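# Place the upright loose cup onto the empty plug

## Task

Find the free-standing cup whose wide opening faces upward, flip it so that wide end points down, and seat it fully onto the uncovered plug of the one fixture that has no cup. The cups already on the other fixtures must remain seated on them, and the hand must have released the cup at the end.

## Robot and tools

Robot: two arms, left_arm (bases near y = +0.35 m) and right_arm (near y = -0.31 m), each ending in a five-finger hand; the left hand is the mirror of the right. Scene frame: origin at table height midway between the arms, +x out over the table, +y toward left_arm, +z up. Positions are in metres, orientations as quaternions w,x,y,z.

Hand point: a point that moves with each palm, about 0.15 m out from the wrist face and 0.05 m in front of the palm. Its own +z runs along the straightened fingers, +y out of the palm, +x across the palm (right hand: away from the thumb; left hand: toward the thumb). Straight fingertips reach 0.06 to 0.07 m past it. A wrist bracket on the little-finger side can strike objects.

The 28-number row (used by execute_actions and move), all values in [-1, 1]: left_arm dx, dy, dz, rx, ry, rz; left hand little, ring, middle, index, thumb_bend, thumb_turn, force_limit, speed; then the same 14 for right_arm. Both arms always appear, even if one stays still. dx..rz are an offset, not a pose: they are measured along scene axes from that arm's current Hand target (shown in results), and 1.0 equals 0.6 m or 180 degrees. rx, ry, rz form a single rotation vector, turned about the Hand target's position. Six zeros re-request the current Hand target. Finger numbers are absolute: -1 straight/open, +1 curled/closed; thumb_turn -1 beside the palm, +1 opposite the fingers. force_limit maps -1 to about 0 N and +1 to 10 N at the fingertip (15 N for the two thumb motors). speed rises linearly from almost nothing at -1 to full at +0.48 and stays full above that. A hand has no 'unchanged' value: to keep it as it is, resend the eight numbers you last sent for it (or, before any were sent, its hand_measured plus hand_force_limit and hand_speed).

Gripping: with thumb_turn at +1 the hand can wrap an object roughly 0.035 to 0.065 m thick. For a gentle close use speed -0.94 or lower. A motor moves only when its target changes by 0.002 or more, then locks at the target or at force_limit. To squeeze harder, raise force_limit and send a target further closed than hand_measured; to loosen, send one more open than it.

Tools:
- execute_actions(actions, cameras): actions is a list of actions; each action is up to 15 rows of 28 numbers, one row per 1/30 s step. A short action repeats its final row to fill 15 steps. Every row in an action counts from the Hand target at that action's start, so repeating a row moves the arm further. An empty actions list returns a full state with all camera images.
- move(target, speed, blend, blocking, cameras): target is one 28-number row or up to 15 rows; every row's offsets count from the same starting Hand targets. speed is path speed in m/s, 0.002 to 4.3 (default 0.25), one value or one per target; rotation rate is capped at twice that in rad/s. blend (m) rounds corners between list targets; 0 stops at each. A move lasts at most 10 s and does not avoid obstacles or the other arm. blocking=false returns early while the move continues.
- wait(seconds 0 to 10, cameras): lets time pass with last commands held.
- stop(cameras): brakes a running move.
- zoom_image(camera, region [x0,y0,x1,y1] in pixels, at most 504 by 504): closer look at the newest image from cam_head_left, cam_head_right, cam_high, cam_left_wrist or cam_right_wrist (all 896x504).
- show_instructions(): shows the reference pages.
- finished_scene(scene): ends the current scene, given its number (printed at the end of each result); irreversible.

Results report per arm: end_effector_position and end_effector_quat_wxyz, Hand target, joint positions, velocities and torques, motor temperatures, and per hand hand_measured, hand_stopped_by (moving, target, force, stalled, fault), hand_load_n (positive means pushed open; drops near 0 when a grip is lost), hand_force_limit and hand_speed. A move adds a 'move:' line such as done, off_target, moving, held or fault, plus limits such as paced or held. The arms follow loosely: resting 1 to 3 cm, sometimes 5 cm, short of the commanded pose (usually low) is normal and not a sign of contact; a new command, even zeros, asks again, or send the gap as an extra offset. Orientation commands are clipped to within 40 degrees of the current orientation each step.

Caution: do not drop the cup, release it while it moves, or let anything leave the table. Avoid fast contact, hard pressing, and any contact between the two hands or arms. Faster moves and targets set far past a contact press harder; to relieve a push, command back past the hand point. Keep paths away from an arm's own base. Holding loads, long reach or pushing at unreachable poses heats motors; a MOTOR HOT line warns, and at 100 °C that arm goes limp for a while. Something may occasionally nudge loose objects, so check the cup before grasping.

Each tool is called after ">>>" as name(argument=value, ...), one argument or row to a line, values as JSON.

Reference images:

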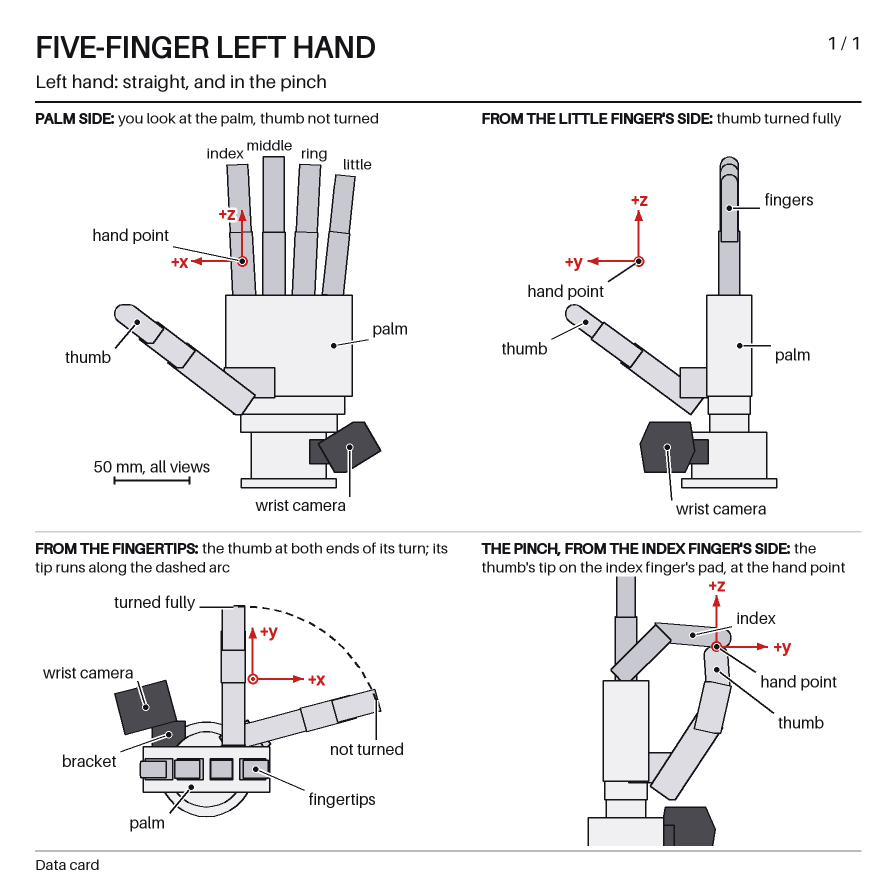

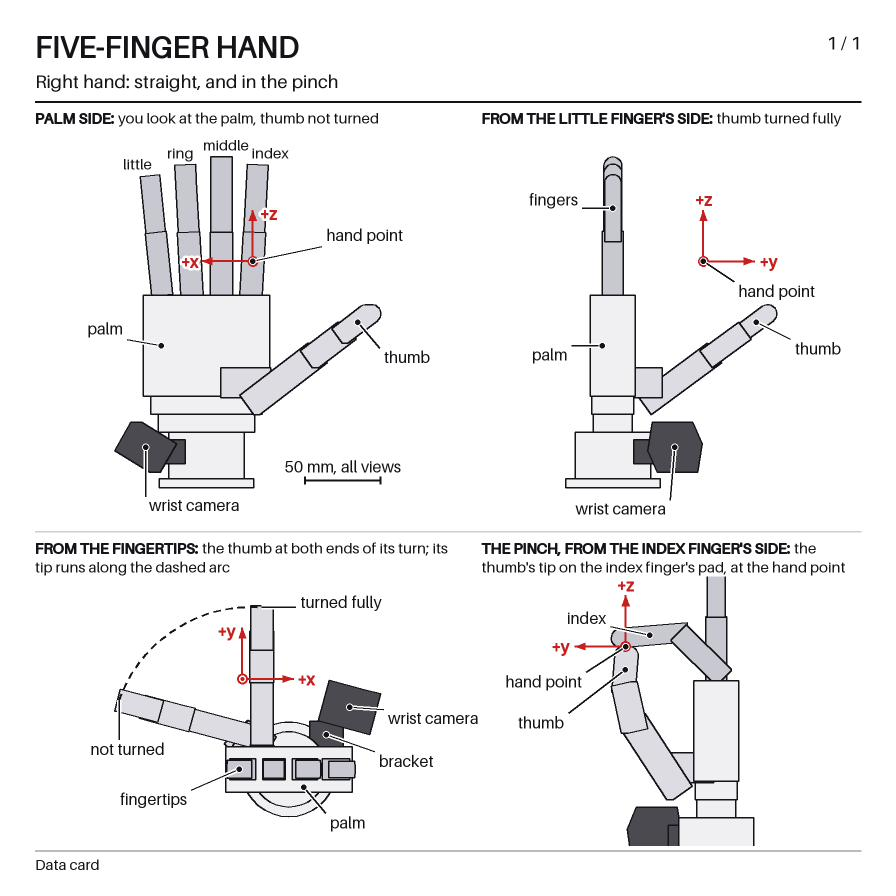

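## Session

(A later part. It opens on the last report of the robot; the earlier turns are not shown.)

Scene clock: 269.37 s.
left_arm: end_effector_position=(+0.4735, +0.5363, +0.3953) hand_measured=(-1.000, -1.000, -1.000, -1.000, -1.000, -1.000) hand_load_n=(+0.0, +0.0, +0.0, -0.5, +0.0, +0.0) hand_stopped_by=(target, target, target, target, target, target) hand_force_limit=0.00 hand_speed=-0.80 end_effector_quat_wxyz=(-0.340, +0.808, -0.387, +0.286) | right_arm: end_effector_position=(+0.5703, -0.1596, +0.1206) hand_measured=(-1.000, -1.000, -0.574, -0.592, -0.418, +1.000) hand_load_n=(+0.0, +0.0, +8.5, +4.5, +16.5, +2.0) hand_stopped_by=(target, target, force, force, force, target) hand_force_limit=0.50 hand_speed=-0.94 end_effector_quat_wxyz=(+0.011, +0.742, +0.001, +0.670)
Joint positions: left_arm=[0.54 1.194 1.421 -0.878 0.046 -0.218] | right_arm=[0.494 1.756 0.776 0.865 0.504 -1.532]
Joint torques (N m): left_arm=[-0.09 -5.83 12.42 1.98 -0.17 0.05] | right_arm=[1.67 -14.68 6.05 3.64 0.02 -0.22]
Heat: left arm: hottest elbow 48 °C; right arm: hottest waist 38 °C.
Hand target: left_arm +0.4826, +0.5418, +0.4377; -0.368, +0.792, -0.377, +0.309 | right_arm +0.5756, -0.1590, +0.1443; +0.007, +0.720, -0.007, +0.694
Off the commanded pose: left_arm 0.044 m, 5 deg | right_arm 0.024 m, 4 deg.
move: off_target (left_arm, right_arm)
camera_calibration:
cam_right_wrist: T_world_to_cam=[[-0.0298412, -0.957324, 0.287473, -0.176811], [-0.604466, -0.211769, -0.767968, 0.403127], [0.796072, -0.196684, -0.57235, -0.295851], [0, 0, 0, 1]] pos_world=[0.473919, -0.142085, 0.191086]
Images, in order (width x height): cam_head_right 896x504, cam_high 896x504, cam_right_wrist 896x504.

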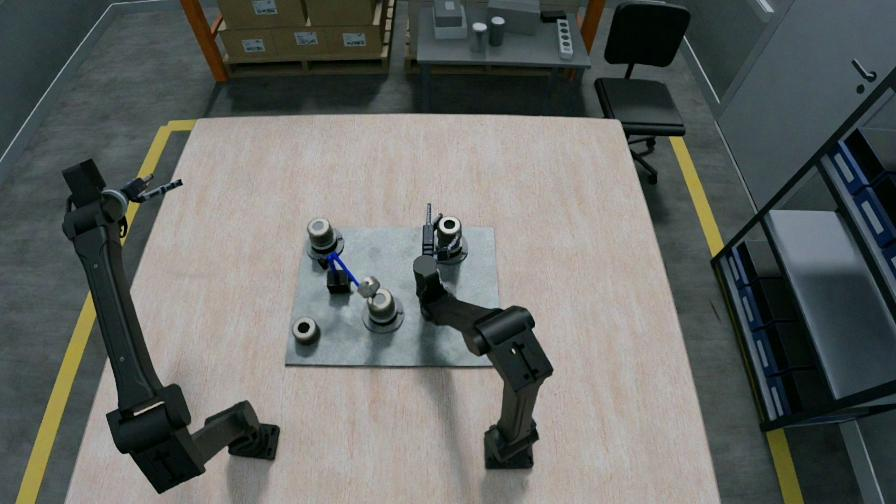

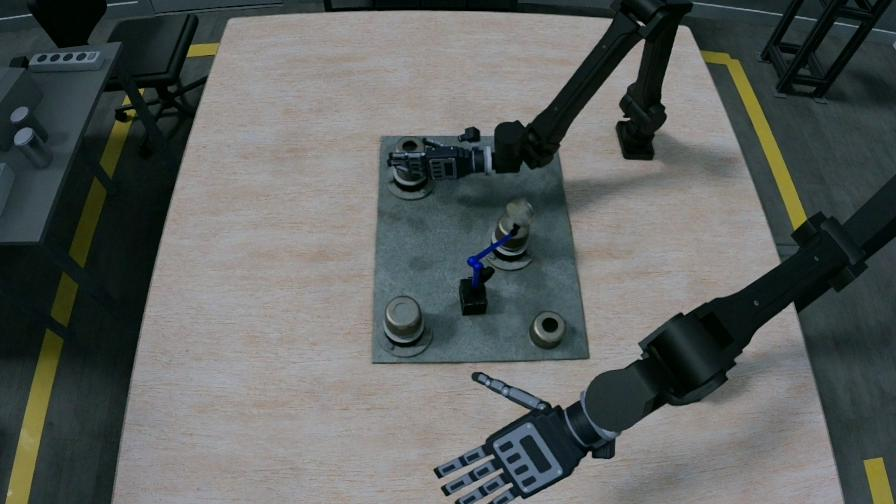

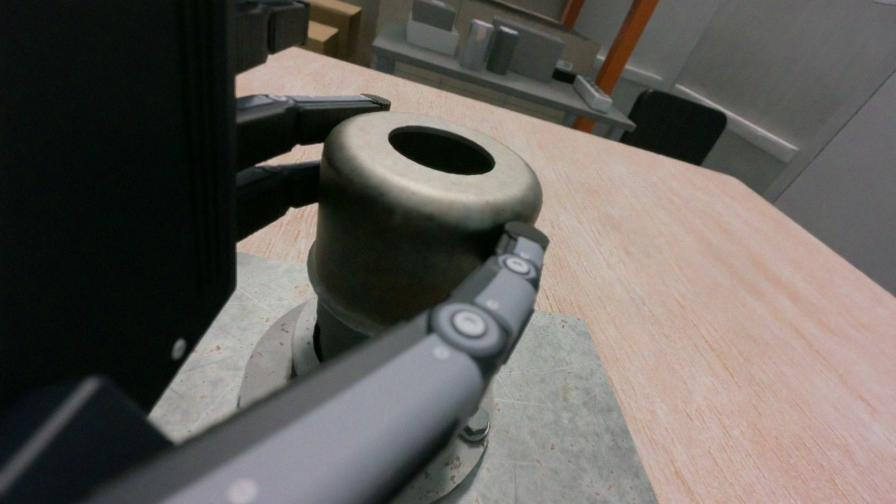

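>>> move(
  target=[0,0,0,0,0,0,-1,-1,-1,-1,-1,-1,0,-0.8, 0.001,0,-0.03,0,0,0,-1,-1,0.25,0.25,0.1,1,0.5,-0.94],
  speed=0.05,
  cameras=["cam_right_wrist","cam_head_right","cam_high"],
)

>>> zoom_image(
  camera="cam_head_right",
  region=[425, 200, 475, 250],
)

Scene clock: 271.37 s.
left_arm: end_effector_position=(+0.4735, +0.5363, +0.3953) hand_measured=(-1.000, -1.000, -1.000, -1.000, -1.000, -1.000) hand_load_n=(+0.0, +0.0, -0.5, +0.5, -0.5, -0.5) hand_stopped_by=(target, target, target, target, target, target) hand_force_limit=0.00 hand_speed=-0.80 end_effector_quat_wxyz=(-0.340, +0.808, -0.387, +0.286) | right_arm: end_effector_position=(+0.5706, -0.1604, +0.1040) hand_measured=(-1.000, -1.000, -0.574, -0.592, -0.418, +1.000) hand_load_n=(+0.0, +0.0, +8.0, +4.0, +16.5, +1.5) hand_stopped_by=(target, target, force, force, force, target) hand_force_limit=0.50 hand_speed=-0.94 end_effector_quat_wxyz=(+0.011, +0.741, +0.000, +0.671)
Joint positions: left_arm=[0.54 1.194 1.421 -0.878 0.046 -0.218] | right_arm=[0.493 1.802 0.771 0.917 0.504 -1.532]
Joint torques (N m): left_arm=[0.32 -6.36 12.88 2.07 -0.1 -0.03] | right_arm=[1.61 -14.56 5.74 3.63 -0.01 -0.23]
Heat: left arm: hottest elbow 48 °C; right arm: hottest waist 38 °C.
Hand target: left_arm +0.4826, +0.5418, +0.4377; -0.368, +0.792, -0.377, +0.309 | right_arm +0.5762, -0.1590, +0.1263; +0.007, +0.720, -0.007, +0.694
Off the commanded pose: left_arm 0.044 m, 5 deg | right_arm 0.023 m, 4 deg.
move: off_target (left_arm, right_arm)
camera_calibration:
cam_right_wrist: T_world_to_cam=[[-0.0317067, -0.957489, 0.286723, -0.171644], [-0.6038, -0.210257, -0.768907, 0.390316], [0.796505, -0.197503, -0.571465, -0.30632], [0, 0, 0, 1]] pos_world=[0.474216, -0.142779, 0.17428]
Images, in order (width x height): cam_head_right 896x504, cam_high 896x504, cam_right_wrist 896x504.

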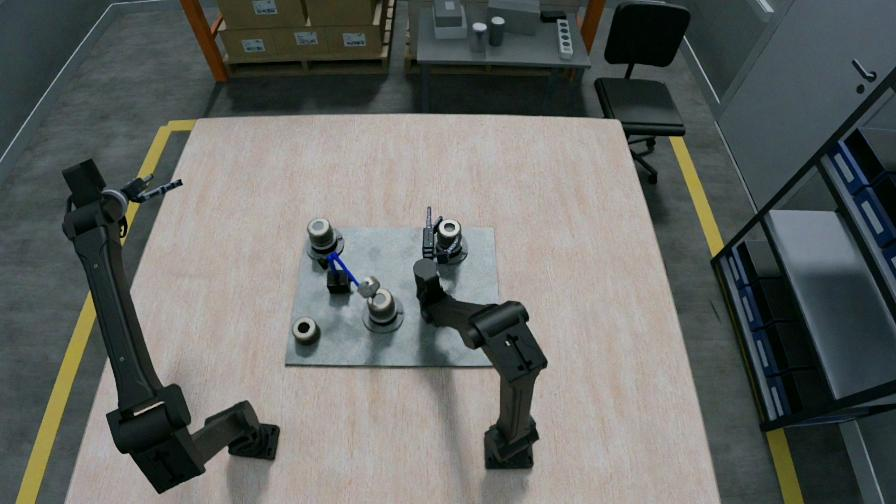

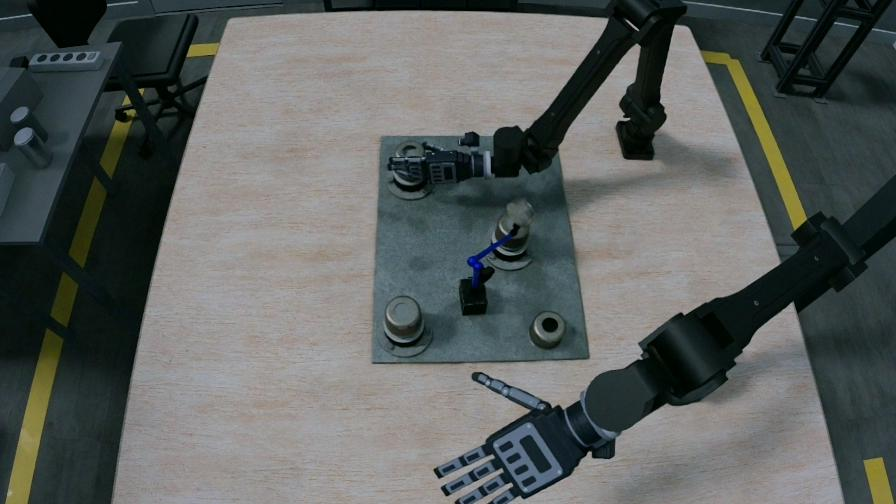

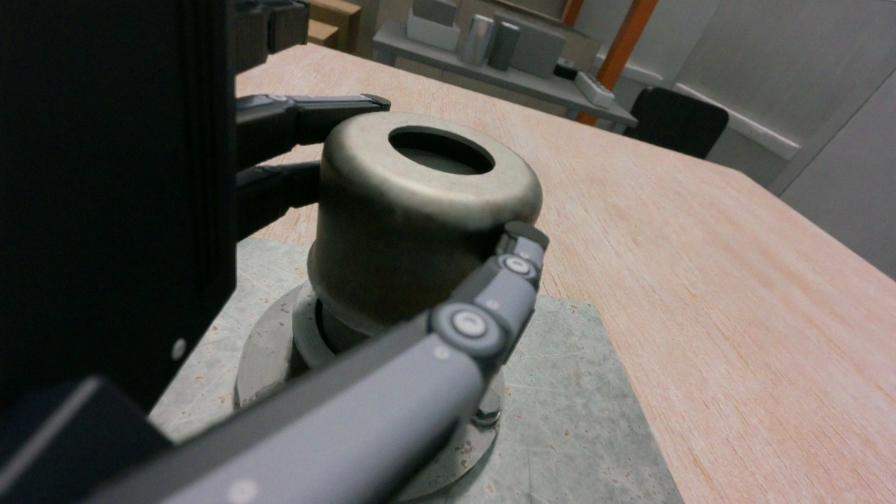

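Scaled by 10.080 from the camera's 896x504 image, which has a finer 1280x720 frame.

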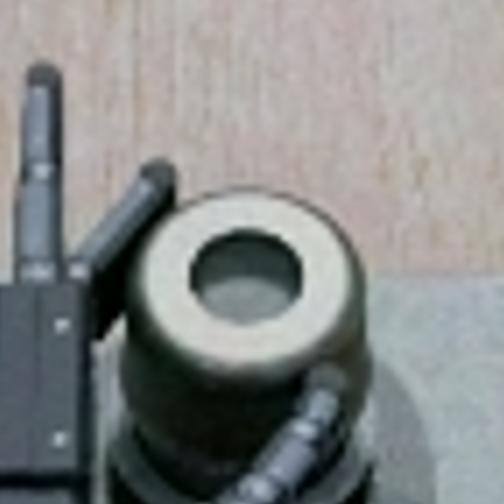

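>>> move(
  target=[0,0,0,0,0,0,-1,-1,-1,-1,-1,-1,0,-0.8, 0.001,0,-0.028,0,0,0,-1,-1,0.25,0.25,0.1,1,0.5,-0.94],
  speed=0.05,
  cameras=["cam_right_wrist"],
)

Scene clock: 272.77 s.
left_arm: end_effector_position=(+0.4735, +0.5363, +0.3953) hand_measured=(-1.000, -1.000, -1.000, -1.000, -1.000, -1.000) hand_load_n=(+0.0, +0.0, +0.0, +0.0, +0.0, +0.0) hand_stopped_by=(target, target, target, target, target, target) hand_force_limit=0.00 hand_speed=-0.80 end_effector_quat_wxyz=(-0.340, +0.808, -0.387, +0.286) | right_arm: end_effector_position=(+0.5699, -0.1600, +0.0925) hand_measured=(-1.000, -1.000, -0.574, -0.592, -0.418, +1.000) hand_load_n=(+0.0, +0.0, +8.0, +4.0, +16.5, +0.5) hand_stopped_by=(target, target, force, force, force, target) hand_force_limit=0.50 hand_speed=-0.94 end_effector_quat_wxyz=(+0.012, +0.738, -0.005, +0.675)
Joint positions: left_arm=[0.54 1.194 1.421 -0.878 0.046 -0.218] | right_arm=[0.497 1.842 0.77 0.971 0.517 -1.532]
Joint torques (N m): left_arm=[0.44 -5.54 12.83 1.95 -0.1 0.03] | right_arm=[1.61 -14.27 5.42 3.36 -0.05 -0.23]
Heat: left arm: hottest elbow 48 °C; right arm: hottest waist 38 °C.
Hand target: left_arm +0.4826, +0.5418, +0.4377; -0.368, +0.792, -0.377, +0.309 | right_arm +0.5768, -0.1590, +0.1095; +0.007, +0.720, -0.007, +0.694
Off the commanded pose: left_arm 0.044 m, 5 deg | right_arm 0.018 m, 3 deg.
move: off_target (left_arm, right_arm)
camera_calibration:
cam_right_wrist: T_world_to_cam=[[-0.0437376, -0.958425, 0.281973, -0.160896], [-0.596763, -0.201293, -0.776759, 0.379347], [0.801225, -0.202245, -0.563149, -0.316445], [0, 0, 0, 1]] pos_world=[0.472886, -0.141846, 0.161824]
Images, in order (width x height): cam_right_wrist 896x504.

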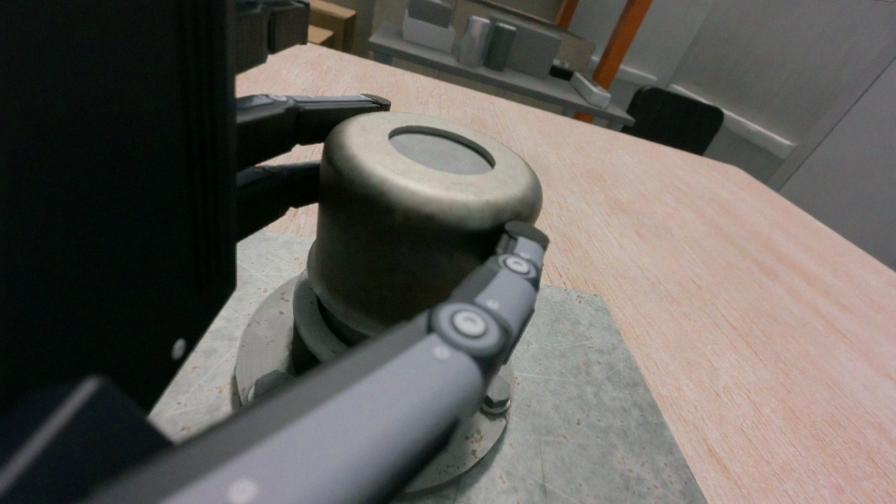

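>>> execute_actions(
  actions=[
    [[0,0,0,0,0,0,-1,-1,-1,-1,-1,-1,0,-0.8, 0,0,0,0,0,0,-1,-1,-1,-1,-0.8,1,0,-0.7]],
  ],
  cameras=["cam_right_wrist"],
)

Scene clock: 274.37 s.
left_arm: end_effector_position=(+0.4735, +0.5363, +0.3953) hand_measured=(-1.000, -1.000, -1.000, -1.000, -1.000, -1.000) hand_load_n=(+0.0, +0.0, +0.0, +0.0, +0.0, +0.0) hand_stopped_by=(target, target, target, target, target, target) hand_force_limit=0.00 hand_speed=-0.80 end_effector_quat_wxyz=(-0.340, +0.808, -0.387, +0.286) | right_arm: end_effector_position=(+0.5710, -0.1597, +0.0940) hand_measured=(-1.000, -1.000, -1.000, -1.000, -0.800, +1.000) hand_load_n=(+0.0, +0.0, +0.0, +0.0, +0.0, +0.0) hand_stopped_by=(target, target, target, target, target, target) hand_force_limit=0.00 hand_speed=-0.70 end_effector_quat_wxyz=(+0.008, +0.735, -0.004, +0.678)
Joint positions: left_arm=[0.54 1.194 1.421 -0.878 0.046 -0.218] | right_arm=[0.494 1.842 0.768 0.982 0.507 -1.532]
Joint torques (N m): left_arm=[0.32 -5.66 12.78 1.96 -0.12 0.02] | right_arm=[1.55 -14.27 5.55 2.93 -0.14 -0.23]
Heat: left arm: hottest elbow 48 °C; right arm: hottest waist 38 °C.
Hand target: left_arm +0.4826, +0.5418, +0.4377; -0.368, +0.792, -0.377, +0.309 | right_arm +0.5768, -0.1590, +0.1095; +0.007, +0.720, -0.007, +0.694
Off the commanded pose: left_arm 0.044 m, 5 deg | right_arm 0.017 m, 3 deg.
Step readings (end_effector_position of left_arm | right_arm):
0: (+0.4735, +0.5363, +0.3953) | (+0.5699, -0.1600, +0.0925)
1: (+0.4735, +0.5363, +0.3953) | (+0.5699, -0.1600, +0.0925)
2: (+0.4735, +0.5363, +0.3953) | (+0.5699, -0.1600, +0.0925)
4: (+0.4735, +0.5363, +0.3953) | (+0.5696, -0.1617, +0.0926)
8: (+0.4735, +0.5363, +0.3953) | (+0.5715, -0.1615, +0.0940)
15: (+0.4735, +0.5363, +0.3953) | (+0.5712, -0.1606, +0.0940)
camera_calibration:
cam_right_wrist: T_world_to_cam=[[-0.0385114, -0.96021, 0.27661, -0.163695], [-0.589326, -0.201725, -0.782306, 0.377473], [0.806977, -0.193141, -0.558108, -0.318739], [0, 0, 0, 1]] pos_world=[0.473366, -0.142598, 0.162688]
Images, in order (width x height): cam_right_wrist 896x504.

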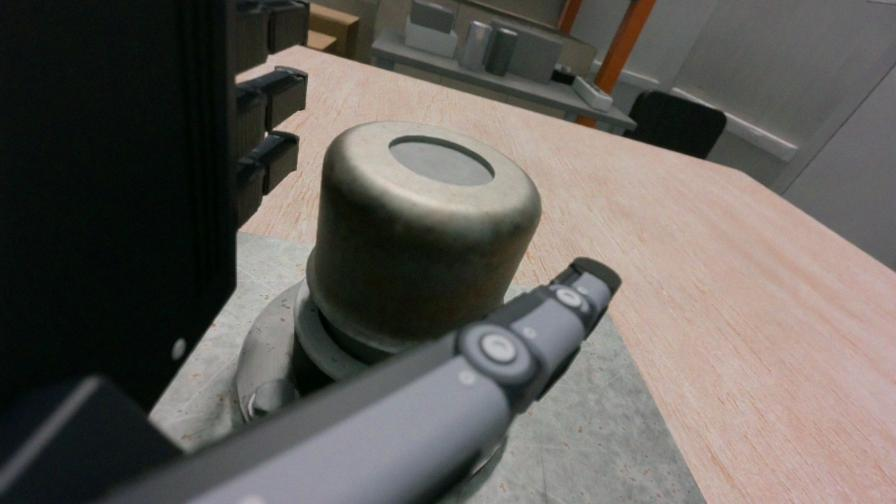

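>>> move(
  target=[
    [0,0,0,0,0,0,-1,-1,-1,-1,-1,-1,0,-0.8, -0.22,0,0.03,0,0,0,-1,-1,-1,-1,-1,1,0,-0.7],
    [0,0,0,0,0,0,-1,-1,-1,-1,-1,-1,0,-0.8, -0.3,-0.05,0.25,0,0,0,-1,-1,-1,-1,-1,1,0,-0.7],
  ],
  speed=[0.1,0.2],
  cameras=["cam_right_wrist","cam_head_right","cam_high"],
)

>>> zoom_image(
  camera="cam_high",
  region=[360, 110, 560, 370],
)

Scene clock: 278.47 s.
left_arm: end_effector_position=(+0.4735, +0.5363, +0.3953) hand_measured=(-1.000, -1.000, -1.000, -1.000, -1.000, -1.000) hand_load_n=(+0.0, -0.5, +0.0, +0.0, +0.0, +0.0) hand_stopped_by=(target, target, target, target, target, target) hand_force_limit=0.00 hand_speed=-0.80 end_effector_quat_wxyz=(-0.340, +0.808, -0.387, +0.286) | right_arm: end_effector_position=(+0.3915, -0.1997, +0.2329) hand_measured=(-1.000, -1.000, -1.000, -1.000, -1.000, +1.000) hand_load_n=(+0.0, +0.0, +0.0, +0.0, +0.0, +0.0) hand_stopped_by=(target, target, target, target, target, target) hand_force_limit=0.00 hand_speed=-0.70 end_effector_quat_wxyz=(+0.023, +0.733, +0.004, +0.679)
Joint positions: left_arm=[0.54 1.194 1.421 -0.878 0.046 -0.218] | right_arm=[0.686 1.023 0.437 0.486 0.711 -1.545]
Joint torques (N m): left_arm=[0.26 -5.95 12.62 1.74 -0.13 0.05] | right_arm=[2.73 -5.36 10.82 0.94 0.01 0.01]
Heat: left arm: hottest elbow 48 °C; right arm: hottest waist 38 °C.
Hand target: left_arm +0.4826, +0.5418, +0.4377; -0.368, +0.792, -0.377, +0.309 | right_arm +0.3968, -0.1890, +0.2595; +0.007, +0.720, -0.007, +0.694
Off the commanded pose: left_arm 0.044 m, 5 deg | right_arm 0.029 m, 3 deg.
move: off_target (left_arm, right_arm)
camera_calibration:
cam_right_wrist: T_world_to_cam=[[-0.0496735, -0.950185, 0.307702, -0.248383], [-0.588204, -0.221156, -0.777886, 0.366824], [0.807186, -0.219632, -0.547917, -0.111904], [0, 0, 0, 1]] pos_world=[0.293756, -0.179462, 0.300461]
Images, in order (width x height): cam_head_right 896x504, cam_high 896x504, cam_right_wrist 896x504.

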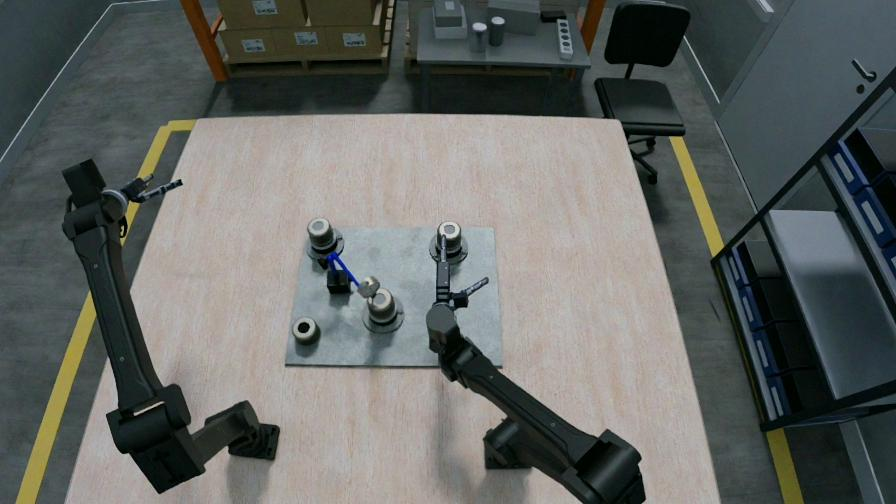

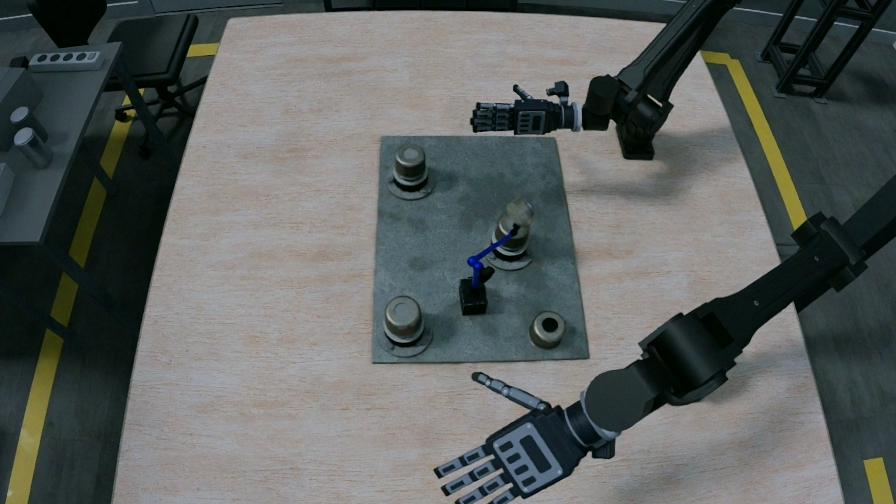

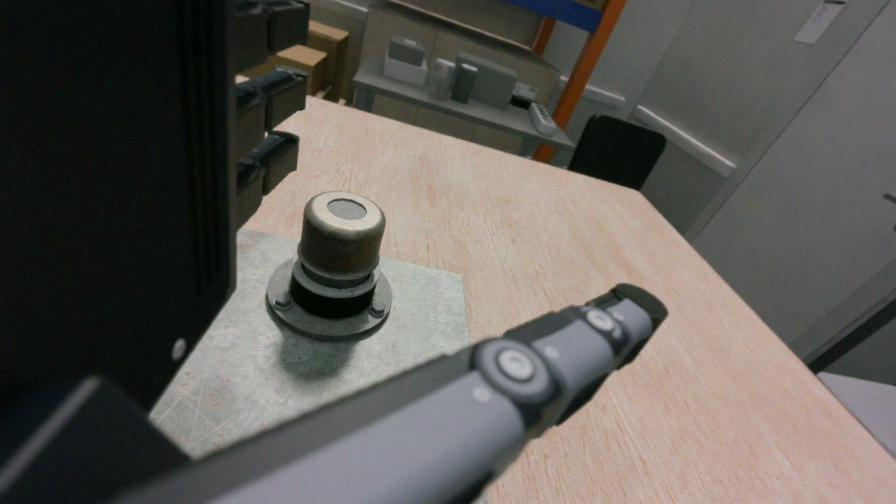

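Scaled by 1.938 from the camera's 896x504 image, which has a finer 1280x720 frame.

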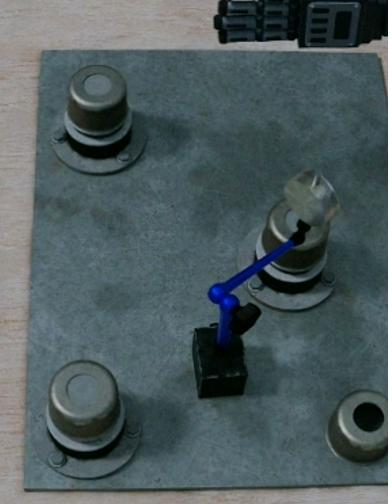

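>>> finished_scene(
  scene=1,
)

The scene is finished: the task was done.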